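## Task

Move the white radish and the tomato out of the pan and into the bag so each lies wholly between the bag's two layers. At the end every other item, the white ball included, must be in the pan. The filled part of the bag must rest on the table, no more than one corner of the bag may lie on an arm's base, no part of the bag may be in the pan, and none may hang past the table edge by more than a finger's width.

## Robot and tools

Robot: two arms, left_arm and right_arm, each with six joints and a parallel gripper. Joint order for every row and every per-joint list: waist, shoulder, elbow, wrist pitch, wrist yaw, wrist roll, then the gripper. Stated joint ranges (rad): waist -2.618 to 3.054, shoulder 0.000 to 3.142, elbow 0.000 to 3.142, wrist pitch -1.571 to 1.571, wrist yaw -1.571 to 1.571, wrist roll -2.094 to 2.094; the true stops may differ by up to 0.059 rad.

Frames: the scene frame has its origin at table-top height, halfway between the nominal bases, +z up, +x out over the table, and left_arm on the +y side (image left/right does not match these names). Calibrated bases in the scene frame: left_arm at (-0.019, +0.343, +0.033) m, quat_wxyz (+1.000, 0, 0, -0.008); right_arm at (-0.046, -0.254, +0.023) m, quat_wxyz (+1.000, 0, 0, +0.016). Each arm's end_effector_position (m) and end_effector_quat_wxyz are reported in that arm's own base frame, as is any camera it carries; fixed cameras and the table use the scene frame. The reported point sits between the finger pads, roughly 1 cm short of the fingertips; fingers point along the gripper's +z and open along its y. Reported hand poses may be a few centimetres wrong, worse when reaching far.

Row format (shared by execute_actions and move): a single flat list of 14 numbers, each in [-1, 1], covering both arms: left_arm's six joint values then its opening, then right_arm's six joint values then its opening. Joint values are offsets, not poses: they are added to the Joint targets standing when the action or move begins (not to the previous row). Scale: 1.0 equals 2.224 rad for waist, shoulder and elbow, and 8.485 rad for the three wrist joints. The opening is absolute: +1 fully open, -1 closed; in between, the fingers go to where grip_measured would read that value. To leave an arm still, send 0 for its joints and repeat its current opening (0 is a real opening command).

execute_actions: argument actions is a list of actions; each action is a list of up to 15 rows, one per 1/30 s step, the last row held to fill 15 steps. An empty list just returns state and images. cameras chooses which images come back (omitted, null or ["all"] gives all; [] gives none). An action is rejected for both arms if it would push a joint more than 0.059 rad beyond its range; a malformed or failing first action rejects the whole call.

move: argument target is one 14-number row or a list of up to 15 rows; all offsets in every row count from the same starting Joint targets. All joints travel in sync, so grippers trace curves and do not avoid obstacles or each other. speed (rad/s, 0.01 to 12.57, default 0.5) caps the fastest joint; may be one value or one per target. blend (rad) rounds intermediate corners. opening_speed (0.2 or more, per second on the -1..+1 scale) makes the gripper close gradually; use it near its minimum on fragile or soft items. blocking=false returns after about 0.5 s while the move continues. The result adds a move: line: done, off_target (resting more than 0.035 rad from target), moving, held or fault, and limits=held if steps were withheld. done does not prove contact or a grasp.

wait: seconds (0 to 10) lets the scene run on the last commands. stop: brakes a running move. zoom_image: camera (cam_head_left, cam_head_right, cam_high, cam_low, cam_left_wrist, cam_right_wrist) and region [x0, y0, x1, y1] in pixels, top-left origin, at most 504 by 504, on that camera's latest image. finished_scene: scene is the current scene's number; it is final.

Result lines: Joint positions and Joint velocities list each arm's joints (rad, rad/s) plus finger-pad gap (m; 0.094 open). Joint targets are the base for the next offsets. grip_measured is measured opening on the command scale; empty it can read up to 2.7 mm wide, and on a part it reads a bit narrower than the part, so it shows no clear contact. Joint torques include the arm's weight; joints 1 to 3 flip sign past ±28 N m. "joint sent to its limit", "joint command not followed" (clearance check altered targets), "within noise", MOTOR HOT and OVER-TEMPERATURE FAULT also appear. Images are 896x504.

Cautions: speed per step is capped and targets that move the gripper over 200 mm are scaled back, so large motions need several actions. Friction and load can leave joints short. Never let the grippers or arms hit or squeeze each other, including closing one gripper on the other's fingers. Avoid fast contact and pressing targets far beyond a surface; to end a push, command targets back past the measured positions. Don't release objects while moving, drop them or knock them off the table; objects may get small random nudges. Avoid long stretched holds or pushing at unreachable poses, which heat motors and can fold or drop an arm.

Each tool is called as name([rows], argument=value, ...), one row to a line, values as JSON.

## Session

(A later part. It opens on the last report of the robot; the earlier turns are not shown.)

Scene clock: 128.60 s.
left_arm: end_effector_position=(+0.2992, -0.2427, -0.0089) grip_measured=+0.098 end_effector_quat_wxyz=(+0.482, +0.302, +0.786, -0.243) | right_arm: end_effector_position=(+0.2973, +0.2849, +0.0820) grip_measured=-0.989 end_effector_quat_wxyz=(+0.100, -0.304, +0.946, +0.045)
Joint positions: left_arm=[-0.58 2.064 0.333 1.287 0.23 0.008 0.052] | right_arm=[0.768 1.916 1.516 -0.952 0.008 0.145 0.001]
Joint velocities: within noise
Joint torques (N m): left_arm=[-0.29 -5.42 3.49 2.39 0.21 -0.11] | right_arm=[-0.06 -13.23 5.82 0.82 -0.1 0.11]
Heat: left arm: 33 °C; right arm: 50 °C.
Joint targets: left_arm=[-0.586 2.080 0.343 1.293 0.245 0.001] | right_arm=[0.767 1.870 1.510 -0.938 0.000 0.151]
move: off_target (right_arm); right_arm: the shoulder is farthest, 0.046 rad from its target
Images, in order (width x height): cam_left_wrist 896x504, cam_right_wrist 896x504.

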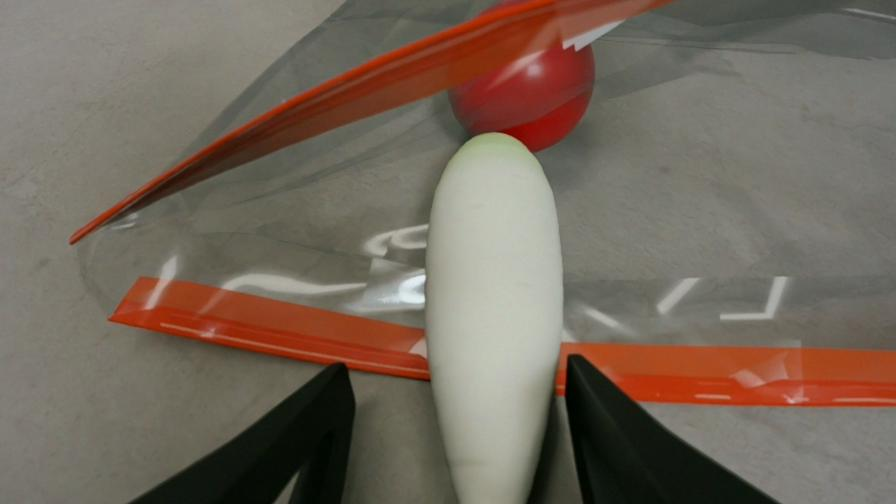

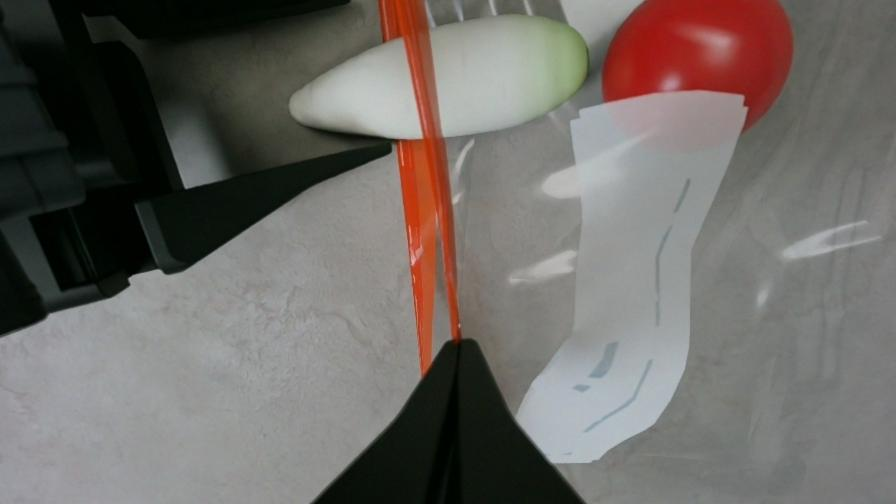

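move(target=[0,0,0,0,0,0,-0.65,0,0,0,0,0,0,-1], speed=0.25, opening_speed=0.4, cameras=["cam_left_wrist","cam_right_wrist"])

Scene clock: 131.03 s.
left_arm: end_effector_position=(+0.2993, -0.2428, -0.0086) grip_measured=-0.572 end_effector_quat_wxyz=(+0.482, +0.302, +0.786, -0.243) | right_arm: end_effector_position=(+0.2973, +0.2849, +0.0820) grip_measured=-0.989 end_effector_quat_wxyz=(+0.100, -0.304, +0.946, +0.045)
Joint positions: left_arm=[-0.58 2.064 0.333 1.288 0.23 0.008 0.02] | right_arm=[0.768 1.916 1.516 -0.952 0.008 0.145 0.001]
Joint velocities: within noise
Joint torques (N m): left_arm=[-0.31 -5.46 3.49 2.39 0.21 -0.11] | right_arm=[-0.06 -13.24 5.79 0.82 -0.1 0.1]
Heat: left arm: 33 °C; right arm: 50 °C.
Joint targets: left_arm=[-0.586 2.080 0.343 1.293 0.245 0.001] | right_arm=[0.767 1.870 1.510 -0.938 0.000 0.151]
move: off_target (right_arm); right_arm: the shoulder is farthest, 0.046 rad from its target
Images, in order (width x height): cam_left_wrist 896x504, cam_right_wrist 896x504.

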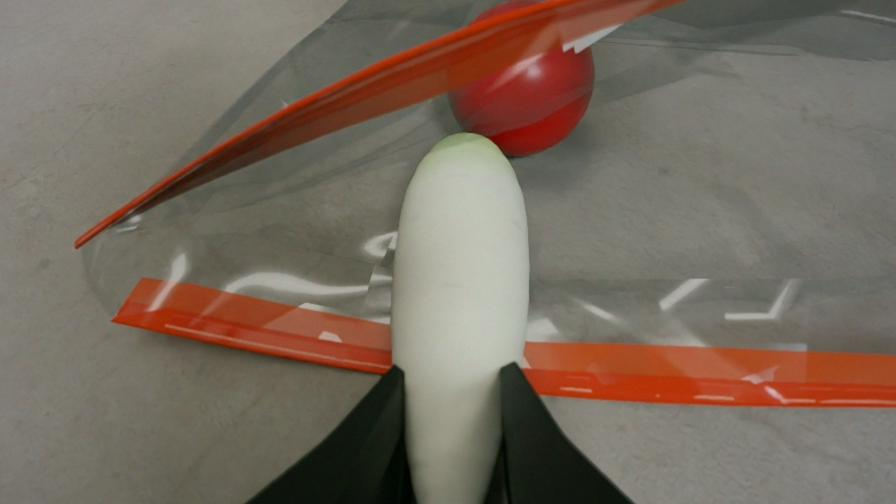

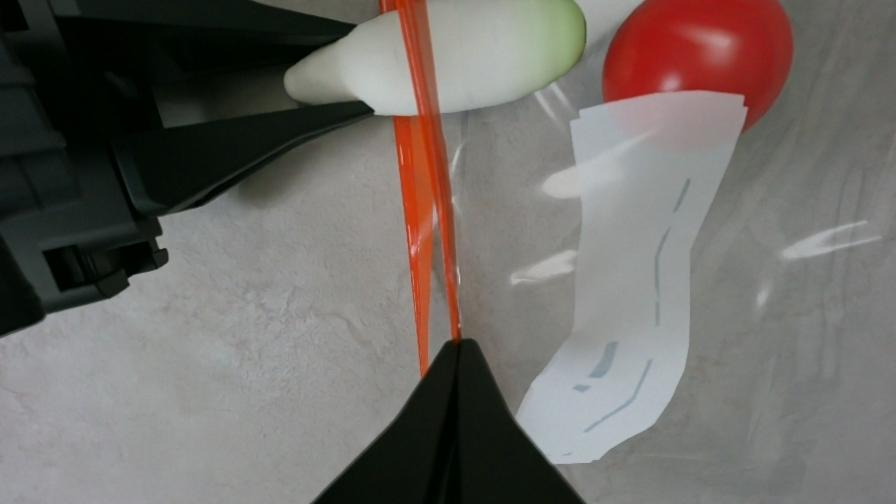

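move(target=[-0.0198,0.0382,0.1174,-0.0151,-0.0024,0,-0.65,0,0,0,0,0,0,-1], speed=0.12)

zoom_image(camera="cam_low", region=[400, 180, 620, 340])

Scene clock: 134.37 s.
left_arm: end_effector_position=(+0.3439, -0.2957, +0.0023) grip_measured=-0.579 end_effector_quat_wxyz=(+0.504, +0.316, +0.761, -0.260) | right_arm: end_effector_position=(+0.2973, +0.2849, +0.0820) grip_measured=-0.989 end_effector_quat_wxyz=(+0.100, -0.304, +0.946, +0.045)
Joint positions: left_arm=[-0.624 2.146 0.591 1.179 0.23 0.008 0.02] | right_arm=[0.768 1.916 1.516 -0.952 0.008 0.145 0.001]
Joint velocities: within noise
Joint torques (N m): left_arm=[-0.29 -6.89 5.04 2.23 0.03 -0.11] | right_arm=[-0.05 -13.23 5.79 0.82 -0.09 0.1]
Heat: left arm: 34 °C; right arm: 50 °C.
Joint targets: left_arm=[-0.630 2.164 0.604 1.164 0.224 0.001] | right_arm=[0.767 1.870 1.510 -0.938 0.000 0.151]
move: off_target (right_arm); right_arm: the shoulder is farthest, 0.046 rad from its target

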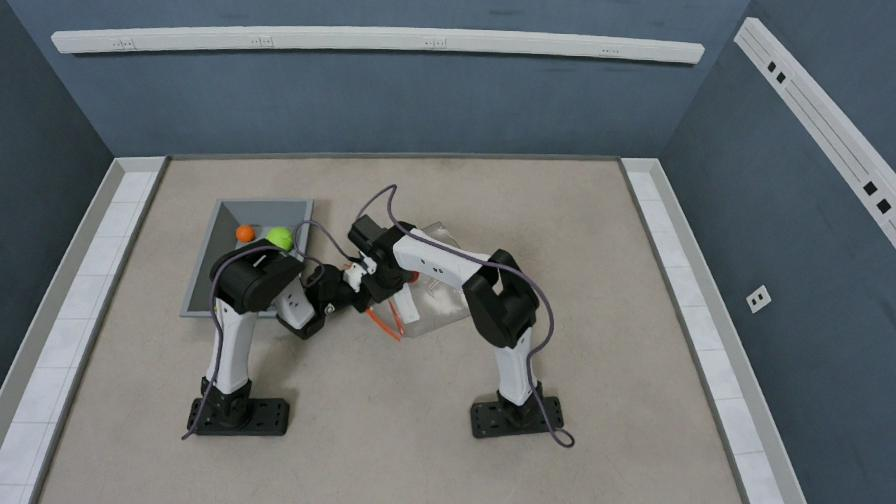

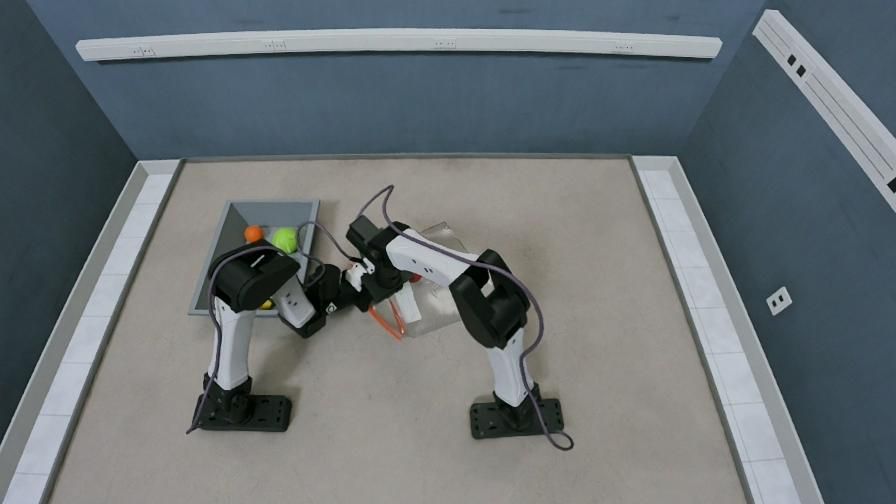

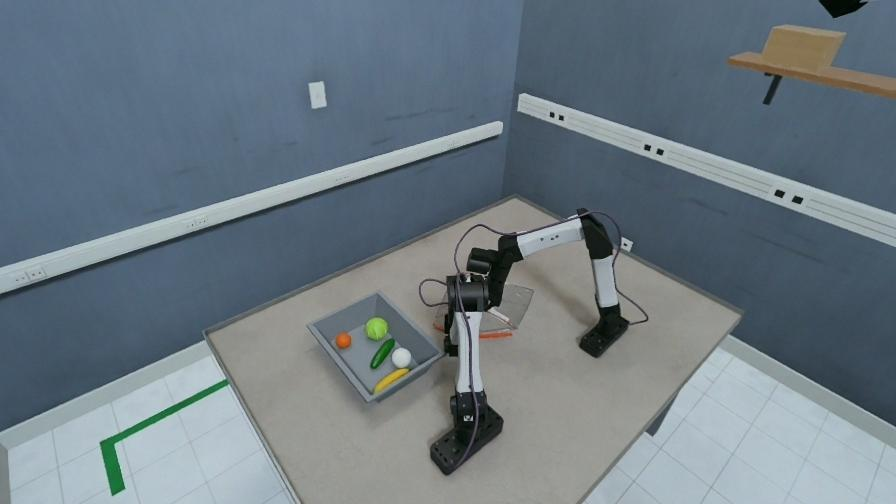

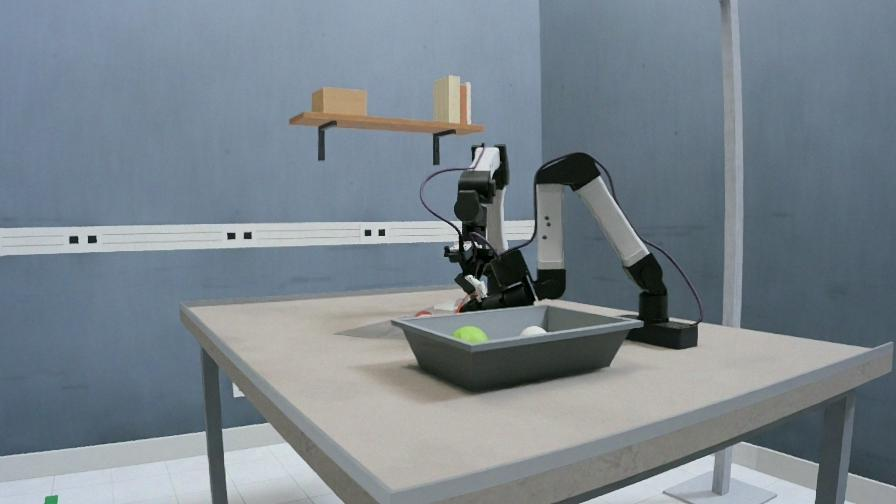

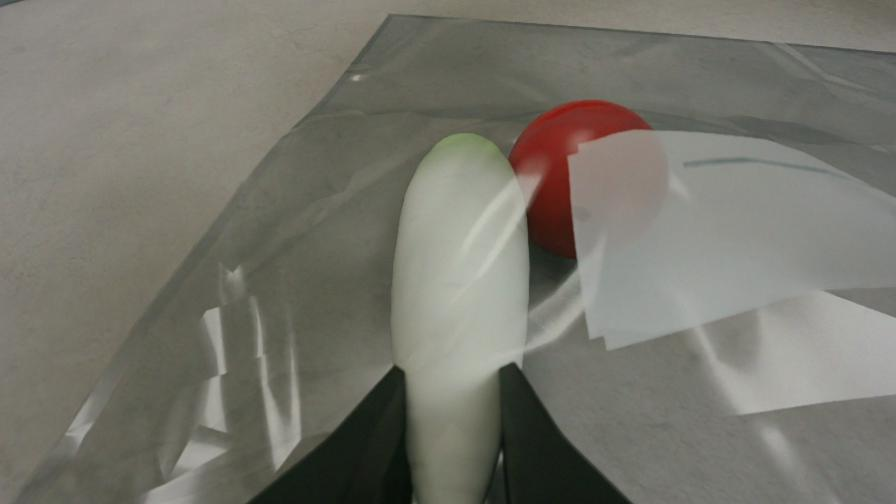

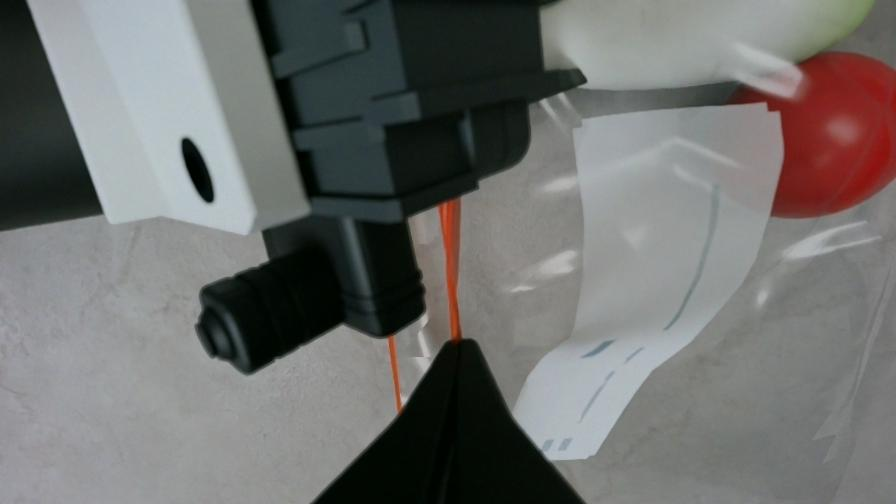

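Scaled by 2.291 from the camera's 896x504 image, which has a finer 1280x720 frame.

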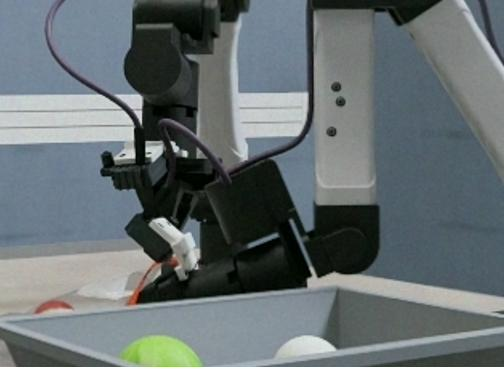

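move([
  [0,0.006,0,0,0,0,-0.65,0,0,0,0,0,0,-1],
  [0,0.006,0,0,0,0,-0.1,0,0,0,0,0,0,-1],
], speed=0.1, opening_speed=0.3, cameras=["cam_left_wrist","cam_right_wrist"])

Scene clock: 137.33 s.
left_arm: end_effector_position=(+0.3425, -0.2947, -0.0041) grip_measured=-0.102 end_effector_quat_wxyz=(+0.497, +0.317, +0.765, -0.258) | right_arm: end_effector_position=(+0.2973, +0.2850, +0.0820) grip_measured=-0.989 end_effector_quat_wxyz=(+0.100, -0.304, +0.946, +0.045)
Joint positions: left_arm=[-0.624 2.16 0.591 1.178 0.23 0.008 0.042] | right_arm=[0.768 1.916 1.516 -0.952 0.008 0.145 0.001]
Joint velocities: within noise
Joint torques (N m): left_arm=[-0.31 -6.93 5 2.22 0.01 -0.1] | right_arm=[-0.08 -13.23 5.79 0.82 -0.1 0.1]
Heat: left arm: 34 °C; right arm: 50 °C.
Joint targets: left_arm=[-0.630 2.178 0.604 1.164 0.224 0.001] | right_arm=[0.767 1.870 1.510 -0.938 0.000 0.151]
move: off_target (right_arm); right_arm: the shoulder is farthest, 0.046 rad from its target
Images, in order (width x height): cam_left_wrist 896x504, cam_right_wrist 896x504.

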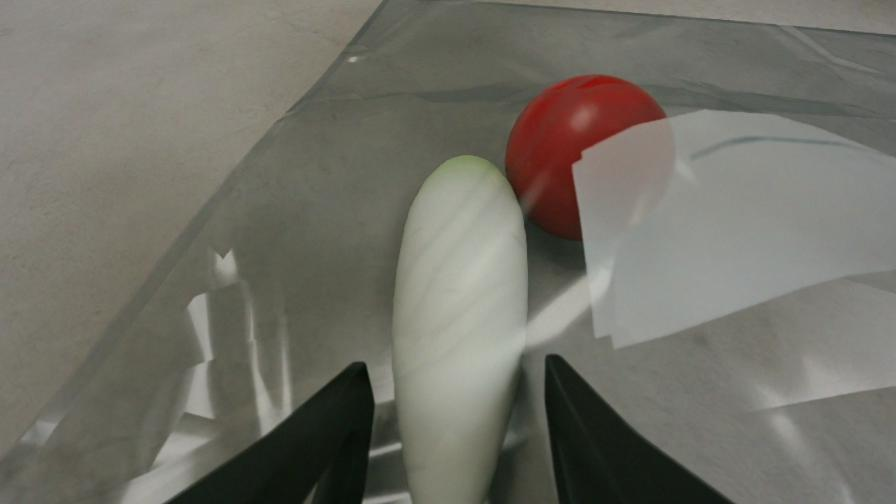

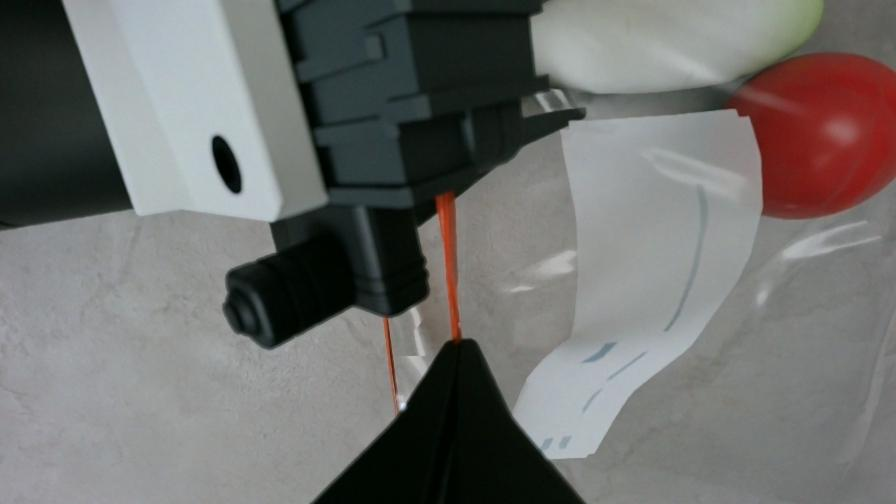

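move(target=[0.0198,-0.0553,-0.1219,0.0152,0,0,-0.1,0,0,0,0,0,0,-1], speed=0.2, cameras=["cam_left_wrist","cam_right_wrist"])

Scene clock: 139.40 s.
left_arm: end_effector_position=(+0.2962, -0.2469, -0.0128) grip_measured=-0.102 end_effector_quat_wxyz=(+0.477, +0.307, +0.786, -0.245) | right_arm: end_effector_position=(+0.2973, +0.2850, +0.0820) grip_measured=-0.989 end_effector_quat_wxyz=(+0.100, -0.304, +0.946, +0.045)
Joint positions: left_arm=[-0.593 2.079 0.34 1.288 0.23 0.008 0.042] | right_arm=[0.768 1.916 1.516 -0.952 0.008 0.145 0.001]
Joint velocities: within noise
Joint torques (N m): left_arm=[0.72 -8.57 1.81 2.41 0.03 -0.11] | right_arm=[-0.06 -13.23 5.78 0.81 -0.09 0.1]
Heat: left arm: 34 °C; right arm: 50 °C.
Joint targets: left_arm=[-0.586 2.055 0.333 1.293 0.224 0.001] | right_arm=[0.767 1.870 1.510 -0.938 0.000 0.151]
move: off_target (right_arm); right_arm: the shoulder is farthest, 0.046 rad from its target
Images, in order (width x height): cam_left_wrist 896x504, cam_right_wrist 896x504.

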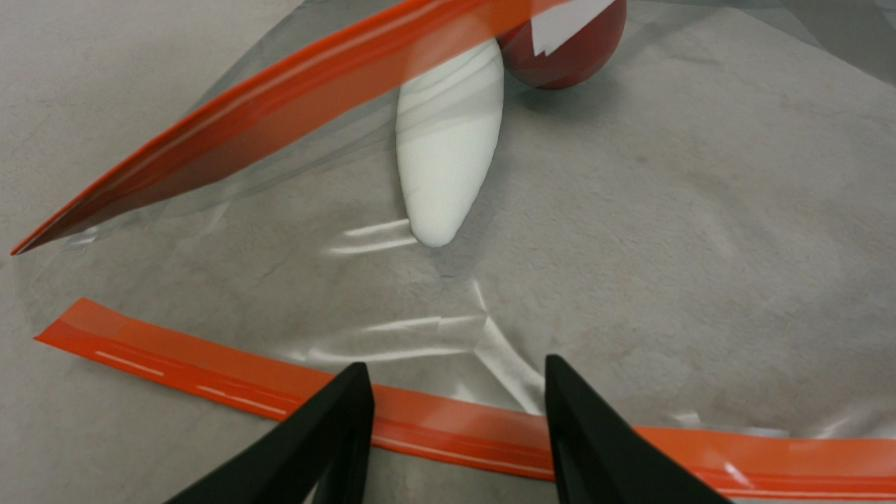

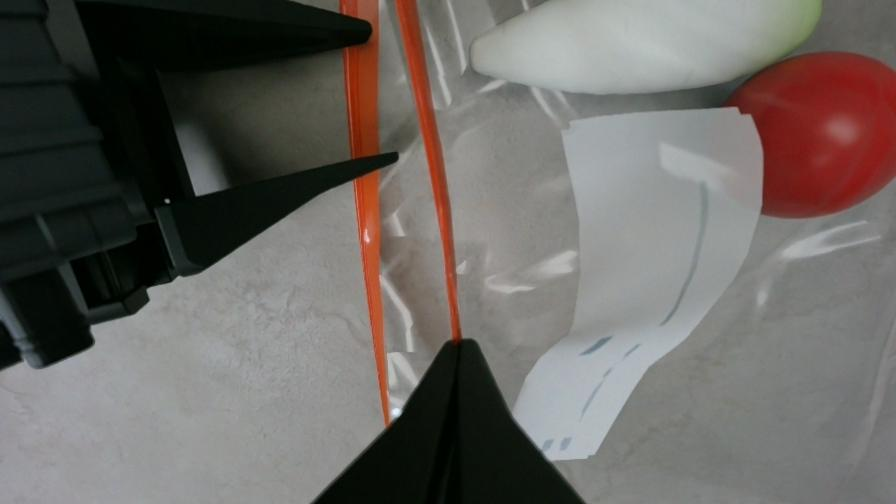

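move([
  [0.008,0,0,0,0,0,-0.1,0,0,0,0,0,0,-1],
  [0.008,0,0,0,0,0,-1,0,0,0,0,0,0,-1],
  [-0.0115,0.0562,0.1219,-0.0152,0,0,-1,0,0,0,0,0,0,-1],
], speed=0.15, opening_speed=1, cameras=["cam_left_wrist","cam_right_wrist"])

Scene clock: 144.07 s.
left_arm: end_effector_position=(+0.3483, -0.2887, -0.0032) grip_measured=-0.985 end_effector_quat_wxyz=(+0.501, +0.310, +0.767, -0.254) | right_arm: end_effector_position=(+0.2973, +0.2850, +0.0820) grip_measured=-0.989 end_effector_quat_wxyz=(+0.100, -0.304, +0.946, +0.045)
Joint positions: left_arm=[-0.605 2.161 0.591 1.182 0.23 0.008 0.001] | right_arm=[0.768 1.916 1.516 -0.952 0.008 0.145 0.001]
Joint velocities: within noise
Joint torques (N m): left_arm=[-0.34 -6.86 4.9 2.17 0 -0.11] | right_arm=[-0.06 -13.23 5.79 0.82 -0.09 0.11]
Heat: left arm: 34 °C; right arm: 51 °C.
Joint targets: left_arm=[-0.612 2.180 0.604 1.164 0.224 0.001] | right_arm=[0.767 1.870 1.510 -0.938 0.000 0.151]
move: off_target (right_arm); right_arm: the shoulder is farthest, 0.046 rad from its target
Images, in order (width x height): cam_left_wrist 896x504, cam_right_wrist 896x504.

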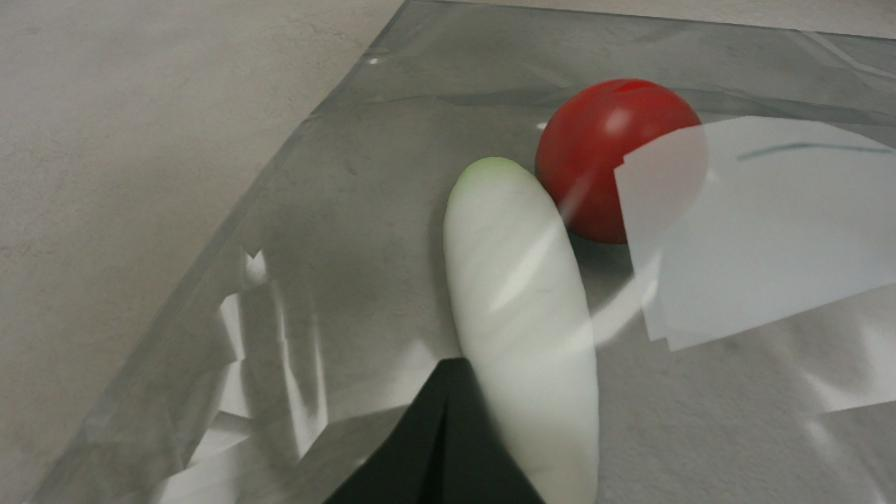

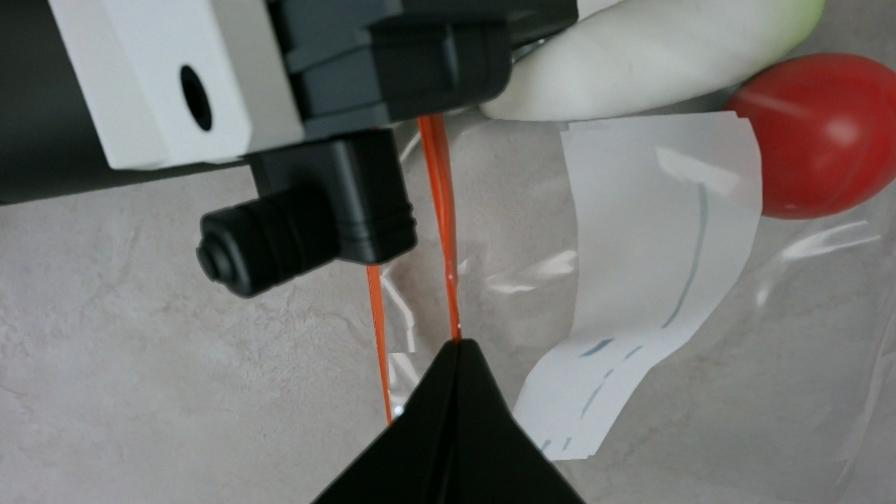

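move([
  [0.0117,-0.0562,-0.1219,0.0152,0,0,-1,0,0,0,0,0,0,-1],
  [0.0117,-0.0562,-0.1219,0.0152,0,0,-0.5,0,0,0,0,0,0,-1],
], speed=0.2, cameras=["cam_left_wrist","cam_right_wrist"])

Scene clock: 146.73 s.
left_arm: end_effector_position=(+0.2963, -0.2468, -0.0127) grip_measured=-0.502 end_effector_quat_wxyz=(+0.477, +0.307, +0.786, -0.245) | right_arm: end_effector_position=(+0.2973, +0.2850, +0.0820) grip_measured=-0.989 end_effector_quat_wxyz=(+0.100, -0.304, +0.946, +0.045)
Joint positions: left_arm=[-0.593 2.079 0.34 1.288 0.23 0.008 0.023] | right_arm=[0.768 1.916 1.516 -0.952 0.008 0.145 0.001]
Joint velocities: within noise
Joint torques (N m): left_arm=[0.75 -8.58 1.88 2.39 0.01 -0.11] | right_arm=[-0.05 -13.23 5.81 0.82 -0.09 0.1]
Heat: left arm: 34 °C; right arm: 51 °C.
Joint targets: left_arm=[-0.586 2.055 0.333 1.293 0.224 0.001] | right_arm=[0.767 1.870 1.510 -0.938 0.000 0.151]
move: off_target (right_arm); right_arm: the shoulder is farthest, 0.046 rad from its target
Images, in order (width x height): cam_left_wrist 896x504, cam_right_wrist 896x504.

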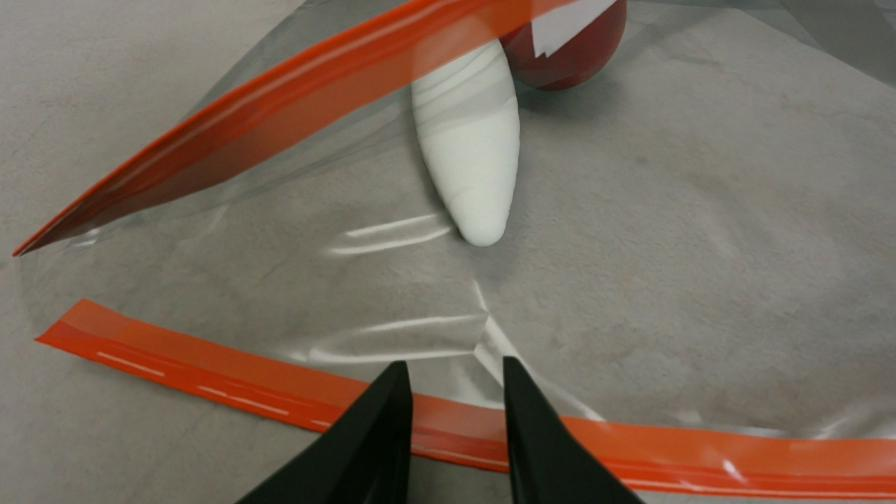

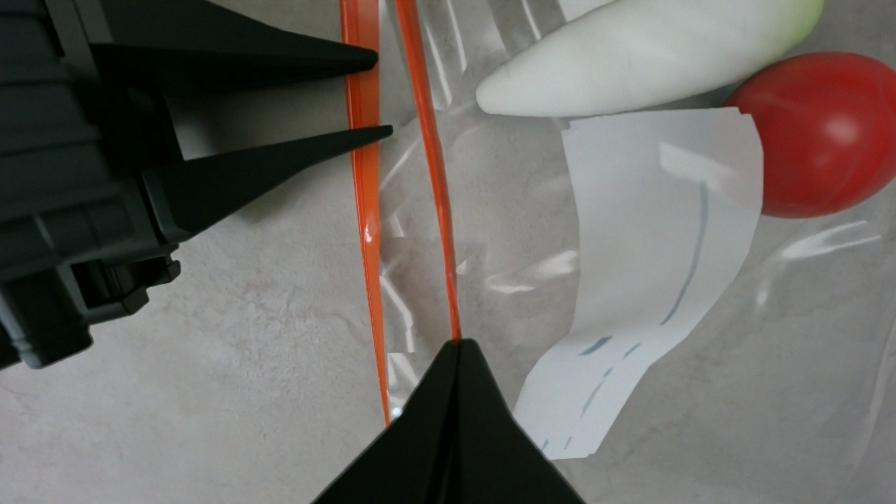

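move([
  [-0.0135,0,0,0,0,0,-0.5,0,0,0,0,0,0,-1],
  [-0.0285,0.0562,0.1219,-0.0152,0,0,-0.5,0,0,0,0,0,0,-1],
], speed=0.15, cameras=["cam_left_wrist","cam_right_wrist"])

Scene clock: 149.60 s.
left_arm: end_effector_position=(+0.3373, -0.3015, -0.0031) grip_measured=-0.502 end_effector_quat_wxyz=(+0.497, +0.324, +0.761, -0.264) | right_arm: end_effector_position=(+0.2973, +0.2850, +0.0820) grip_measured=-0.989 end_effector_quat_wxyz=(+0.100, -0.304, +0.946, +0.045)
Joint positions: left_arm=[-0.643 2.161 0.591 1.182 0.23 0.008 0.023] | right_arm=[0.768 1.916 1.516 -0.952 0.008 0.145 0.001]
Joint velocities: within noise
Joint torques (N m): left_arm=[-0.32 -6.87 4.93 2.17 0.01 -0.11] | right_arm=[-0.05 -13.23 5.82 0.81 -0.1 0.1]
Heat: left arm: 34 °C; right arm: 51 °C.
Joint targets: left_arm=[-0.649 2.180 0.604 1.164 0.224 0.001] | right_arm=[0.767 1.870 1.510 -0.938 0.000 0.151]
move: off_target (right_arm); right_arm: the shoulder is farthest, 0.046 rad from its target
Images, in order (width x height): cam_left_wrist 896x504, cam_right_wrist 896x504.

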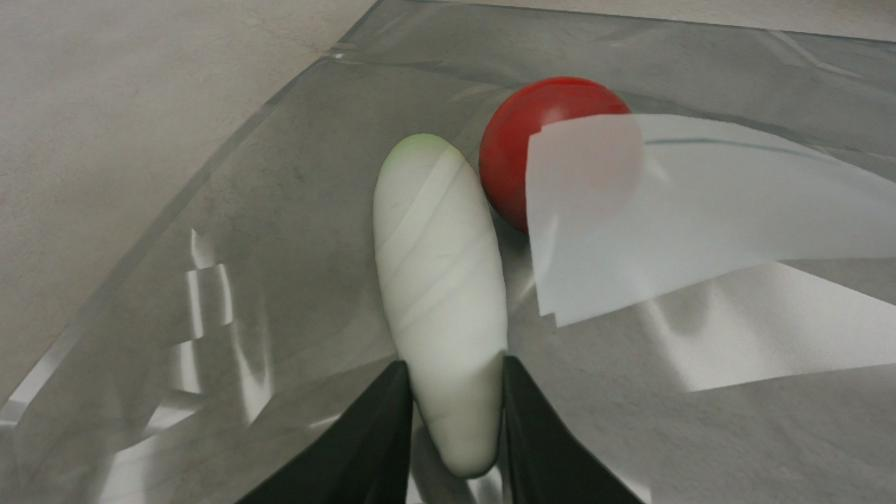

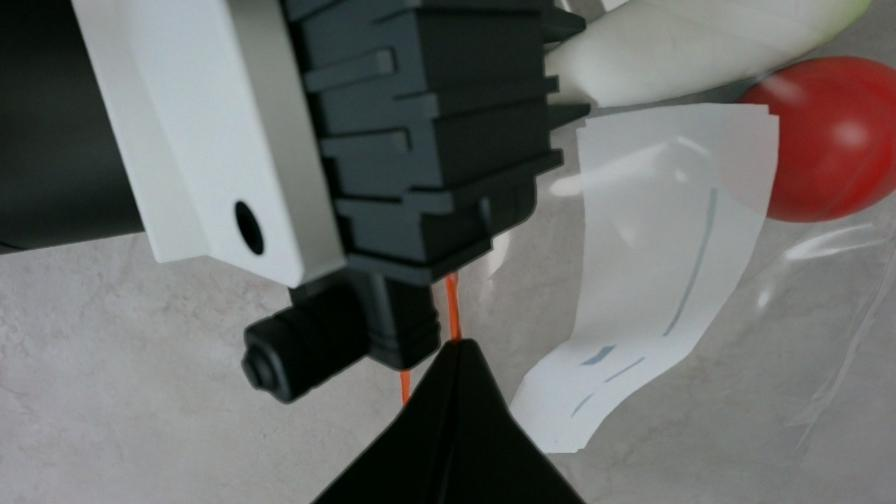

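move([
  [0,0,0,0,0,0,-0.5,0,0,0,0,0,0,-1],
  [0,0,0,0,0,0,0.0,0,0,0,0,0,0,-1],
  [0.0283,-0.0562,-0.1219,0.0152,0,0,0,0,0,0,0,0,0,-1],
  [0.0441,-0.1484,-0.2208,0.0084,0,0,0,0,0,0,0,0,0,-1],
  [-0.0139,-0.5351,0.0531,-0.1993,-0.0087,0,0,0,0,0,0,0,0,-1],
], speed=[0.3,0.3,0.3,0.5,0.8], blend=[0,0,0.05,0.05,0], opening_speed=0.6)

Scene clock: 156.03 s.
left_arm: end_effector_position=(+0.2146, -0.2078, +0.1466) grip_measured=-0.002 end_effector_quat_wxyz=(+0.328, +0.338, +0.860, -0.195) | right_arm: end_effector_position=(+0.2973, +0.2850, +0.0820) grip_measured=-0.989 end_effector_quat_wxyz=(+0.100, -0.304, +0.946, +0.045)
Joint positions: left_arm=[-0.674 0.995 0.703 -0.51 0.167 0.008 0.047] | right_arm=[0.768 1.916 1.516 -0.952 0.008 0.145 0.001]
Joint velocities: within noise
Joint torques (N m): left_arm=[-0.36 -2.73 10.24 1.78 -0.06 -0.11] | right_arm=[-0.05 -13.23 5.81 0.82 -0.1 0.11]
Heat: left arm: 34 °C; right arm: 51 °C.
Joint targets: left_arm=[-0.680 0.990 0.722 -0.527 0.151 0.001] | right_arm=[0.767 1.870 1.510 -0.938 0.000 0.151]
move: off_target (right_arm); right_arm: the shoulder is farthest, 0.046 rad from its target

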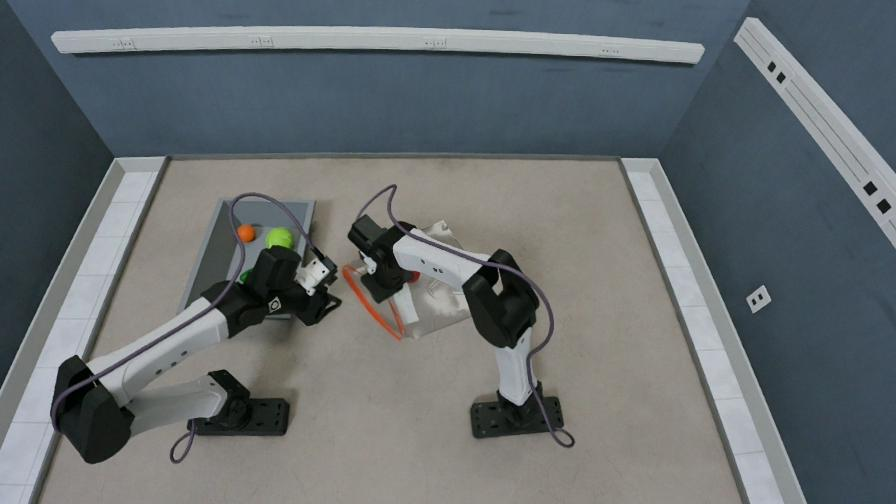

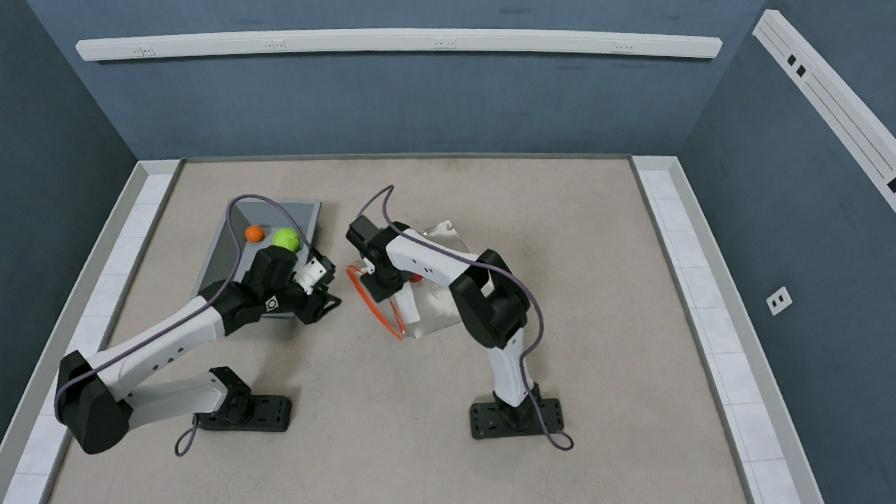

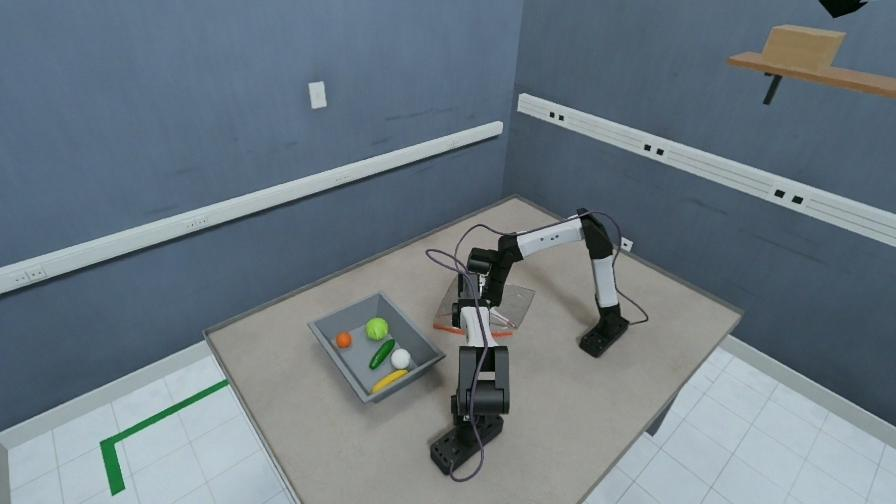

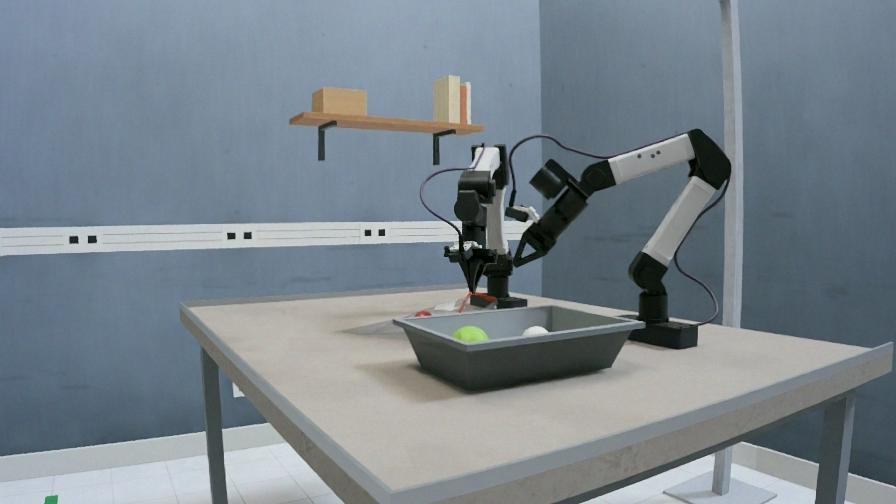

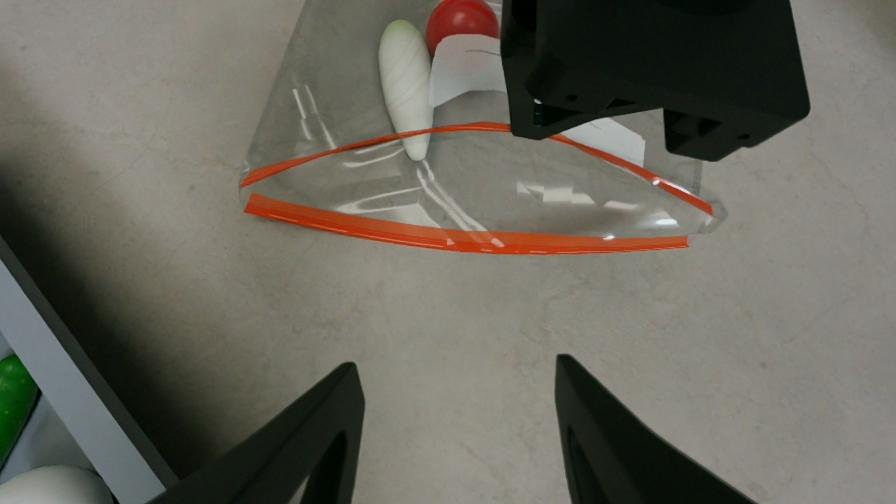

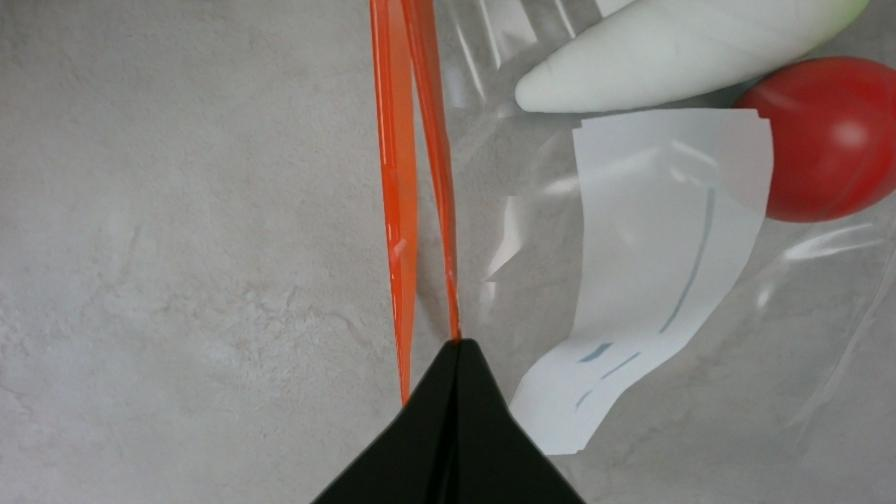

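move(target=[0,0,0,0,0,0,0,0.0238,0.0899,-0.0382,0.0186,0,0,-1], speed=0.15, cameras=["cam_left_wrist","cam_right_wrist","cam_head_left","cam_low"])

Scene clock: 158.27 s.
left_arm: end_effector_position=(+0.2145, -0.2076, +0.1464) grip_measured=-0.002 end_effector_quat_wxyz=(+0.327, +0.338, +0.861, -0.195) | right_arm: end_effector_position=(+0.2846, +0.2992, +0.0080) grip_measured=-0.989 end_effector_quat_wxyz=(+0.067, -0.327, +0.942, +0.030)
Joint positions: left_arm=[-0.674 0.995 0.703 -0.511 0.166 0.008 0.047] | right_arm=[0.814 2.057 1.428 -0.794 0.008 0.145 0.001]
Joint velocities: within noise
Joint torques (N m): left_arm=[-0.31 -2.77 10.22 1.79 -0.07 -0.1] | right_arm=[0.57 -8.83 5.67 0.69 -0.1 0.1]
Heat: left arm: 34 °C; right arm: 51 °C.
Joint targets: left_arm=[-0.680 0.990 0.722 -0.527 0.151 0.001] | right_arm=[0.820 2.070 1.425 -0.780 0.000 0.151]
move: done
Images, in order (width x height): cam_head_left 896x504, cam_low 896x504, cam_left_wrist 896x504, cam_right_wrist 896x504.

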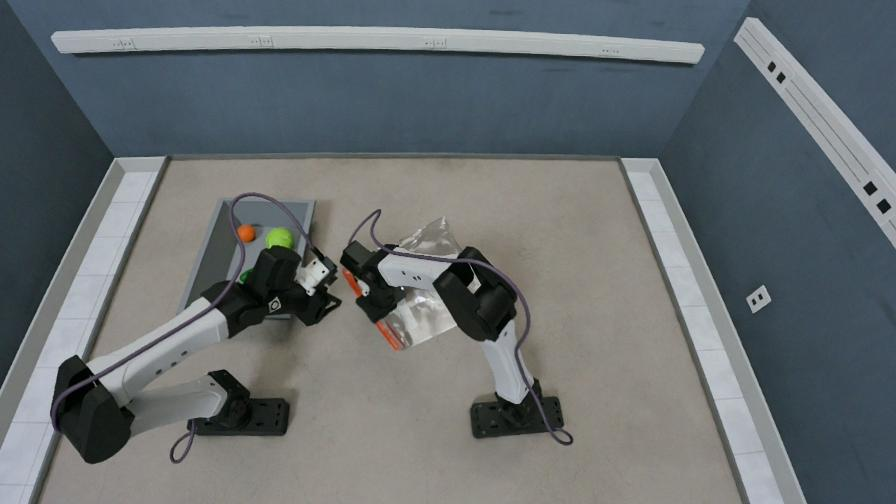

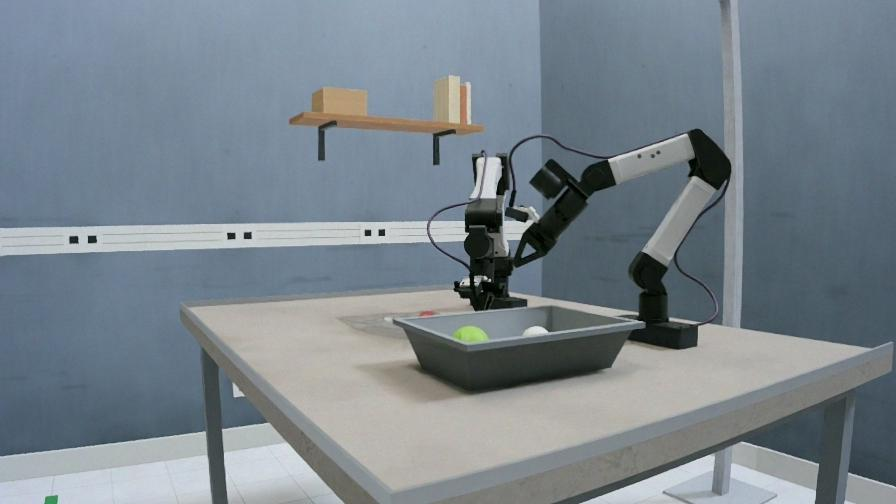

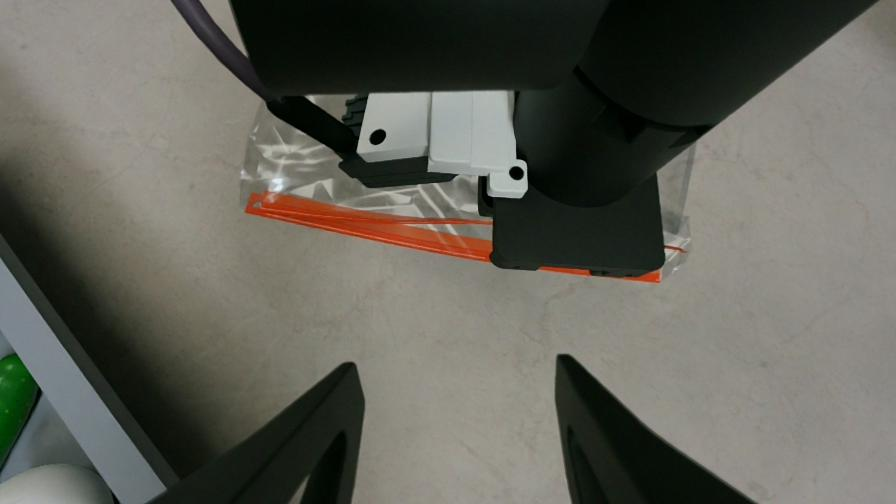

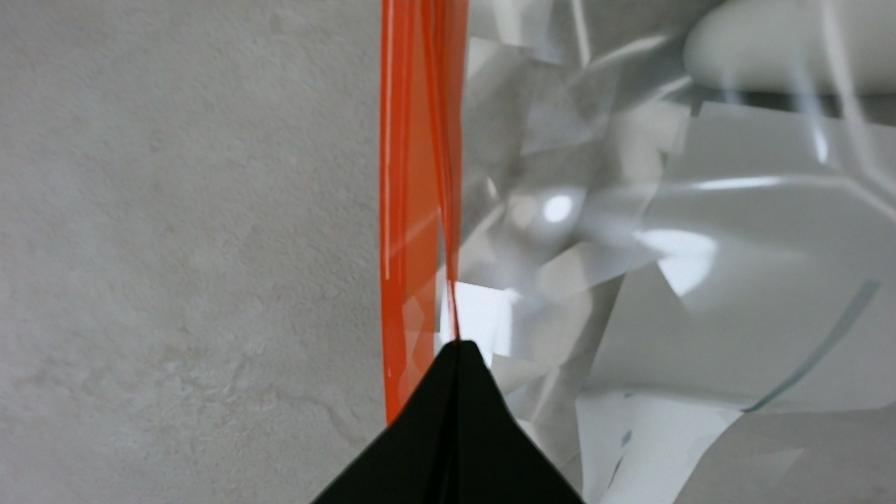

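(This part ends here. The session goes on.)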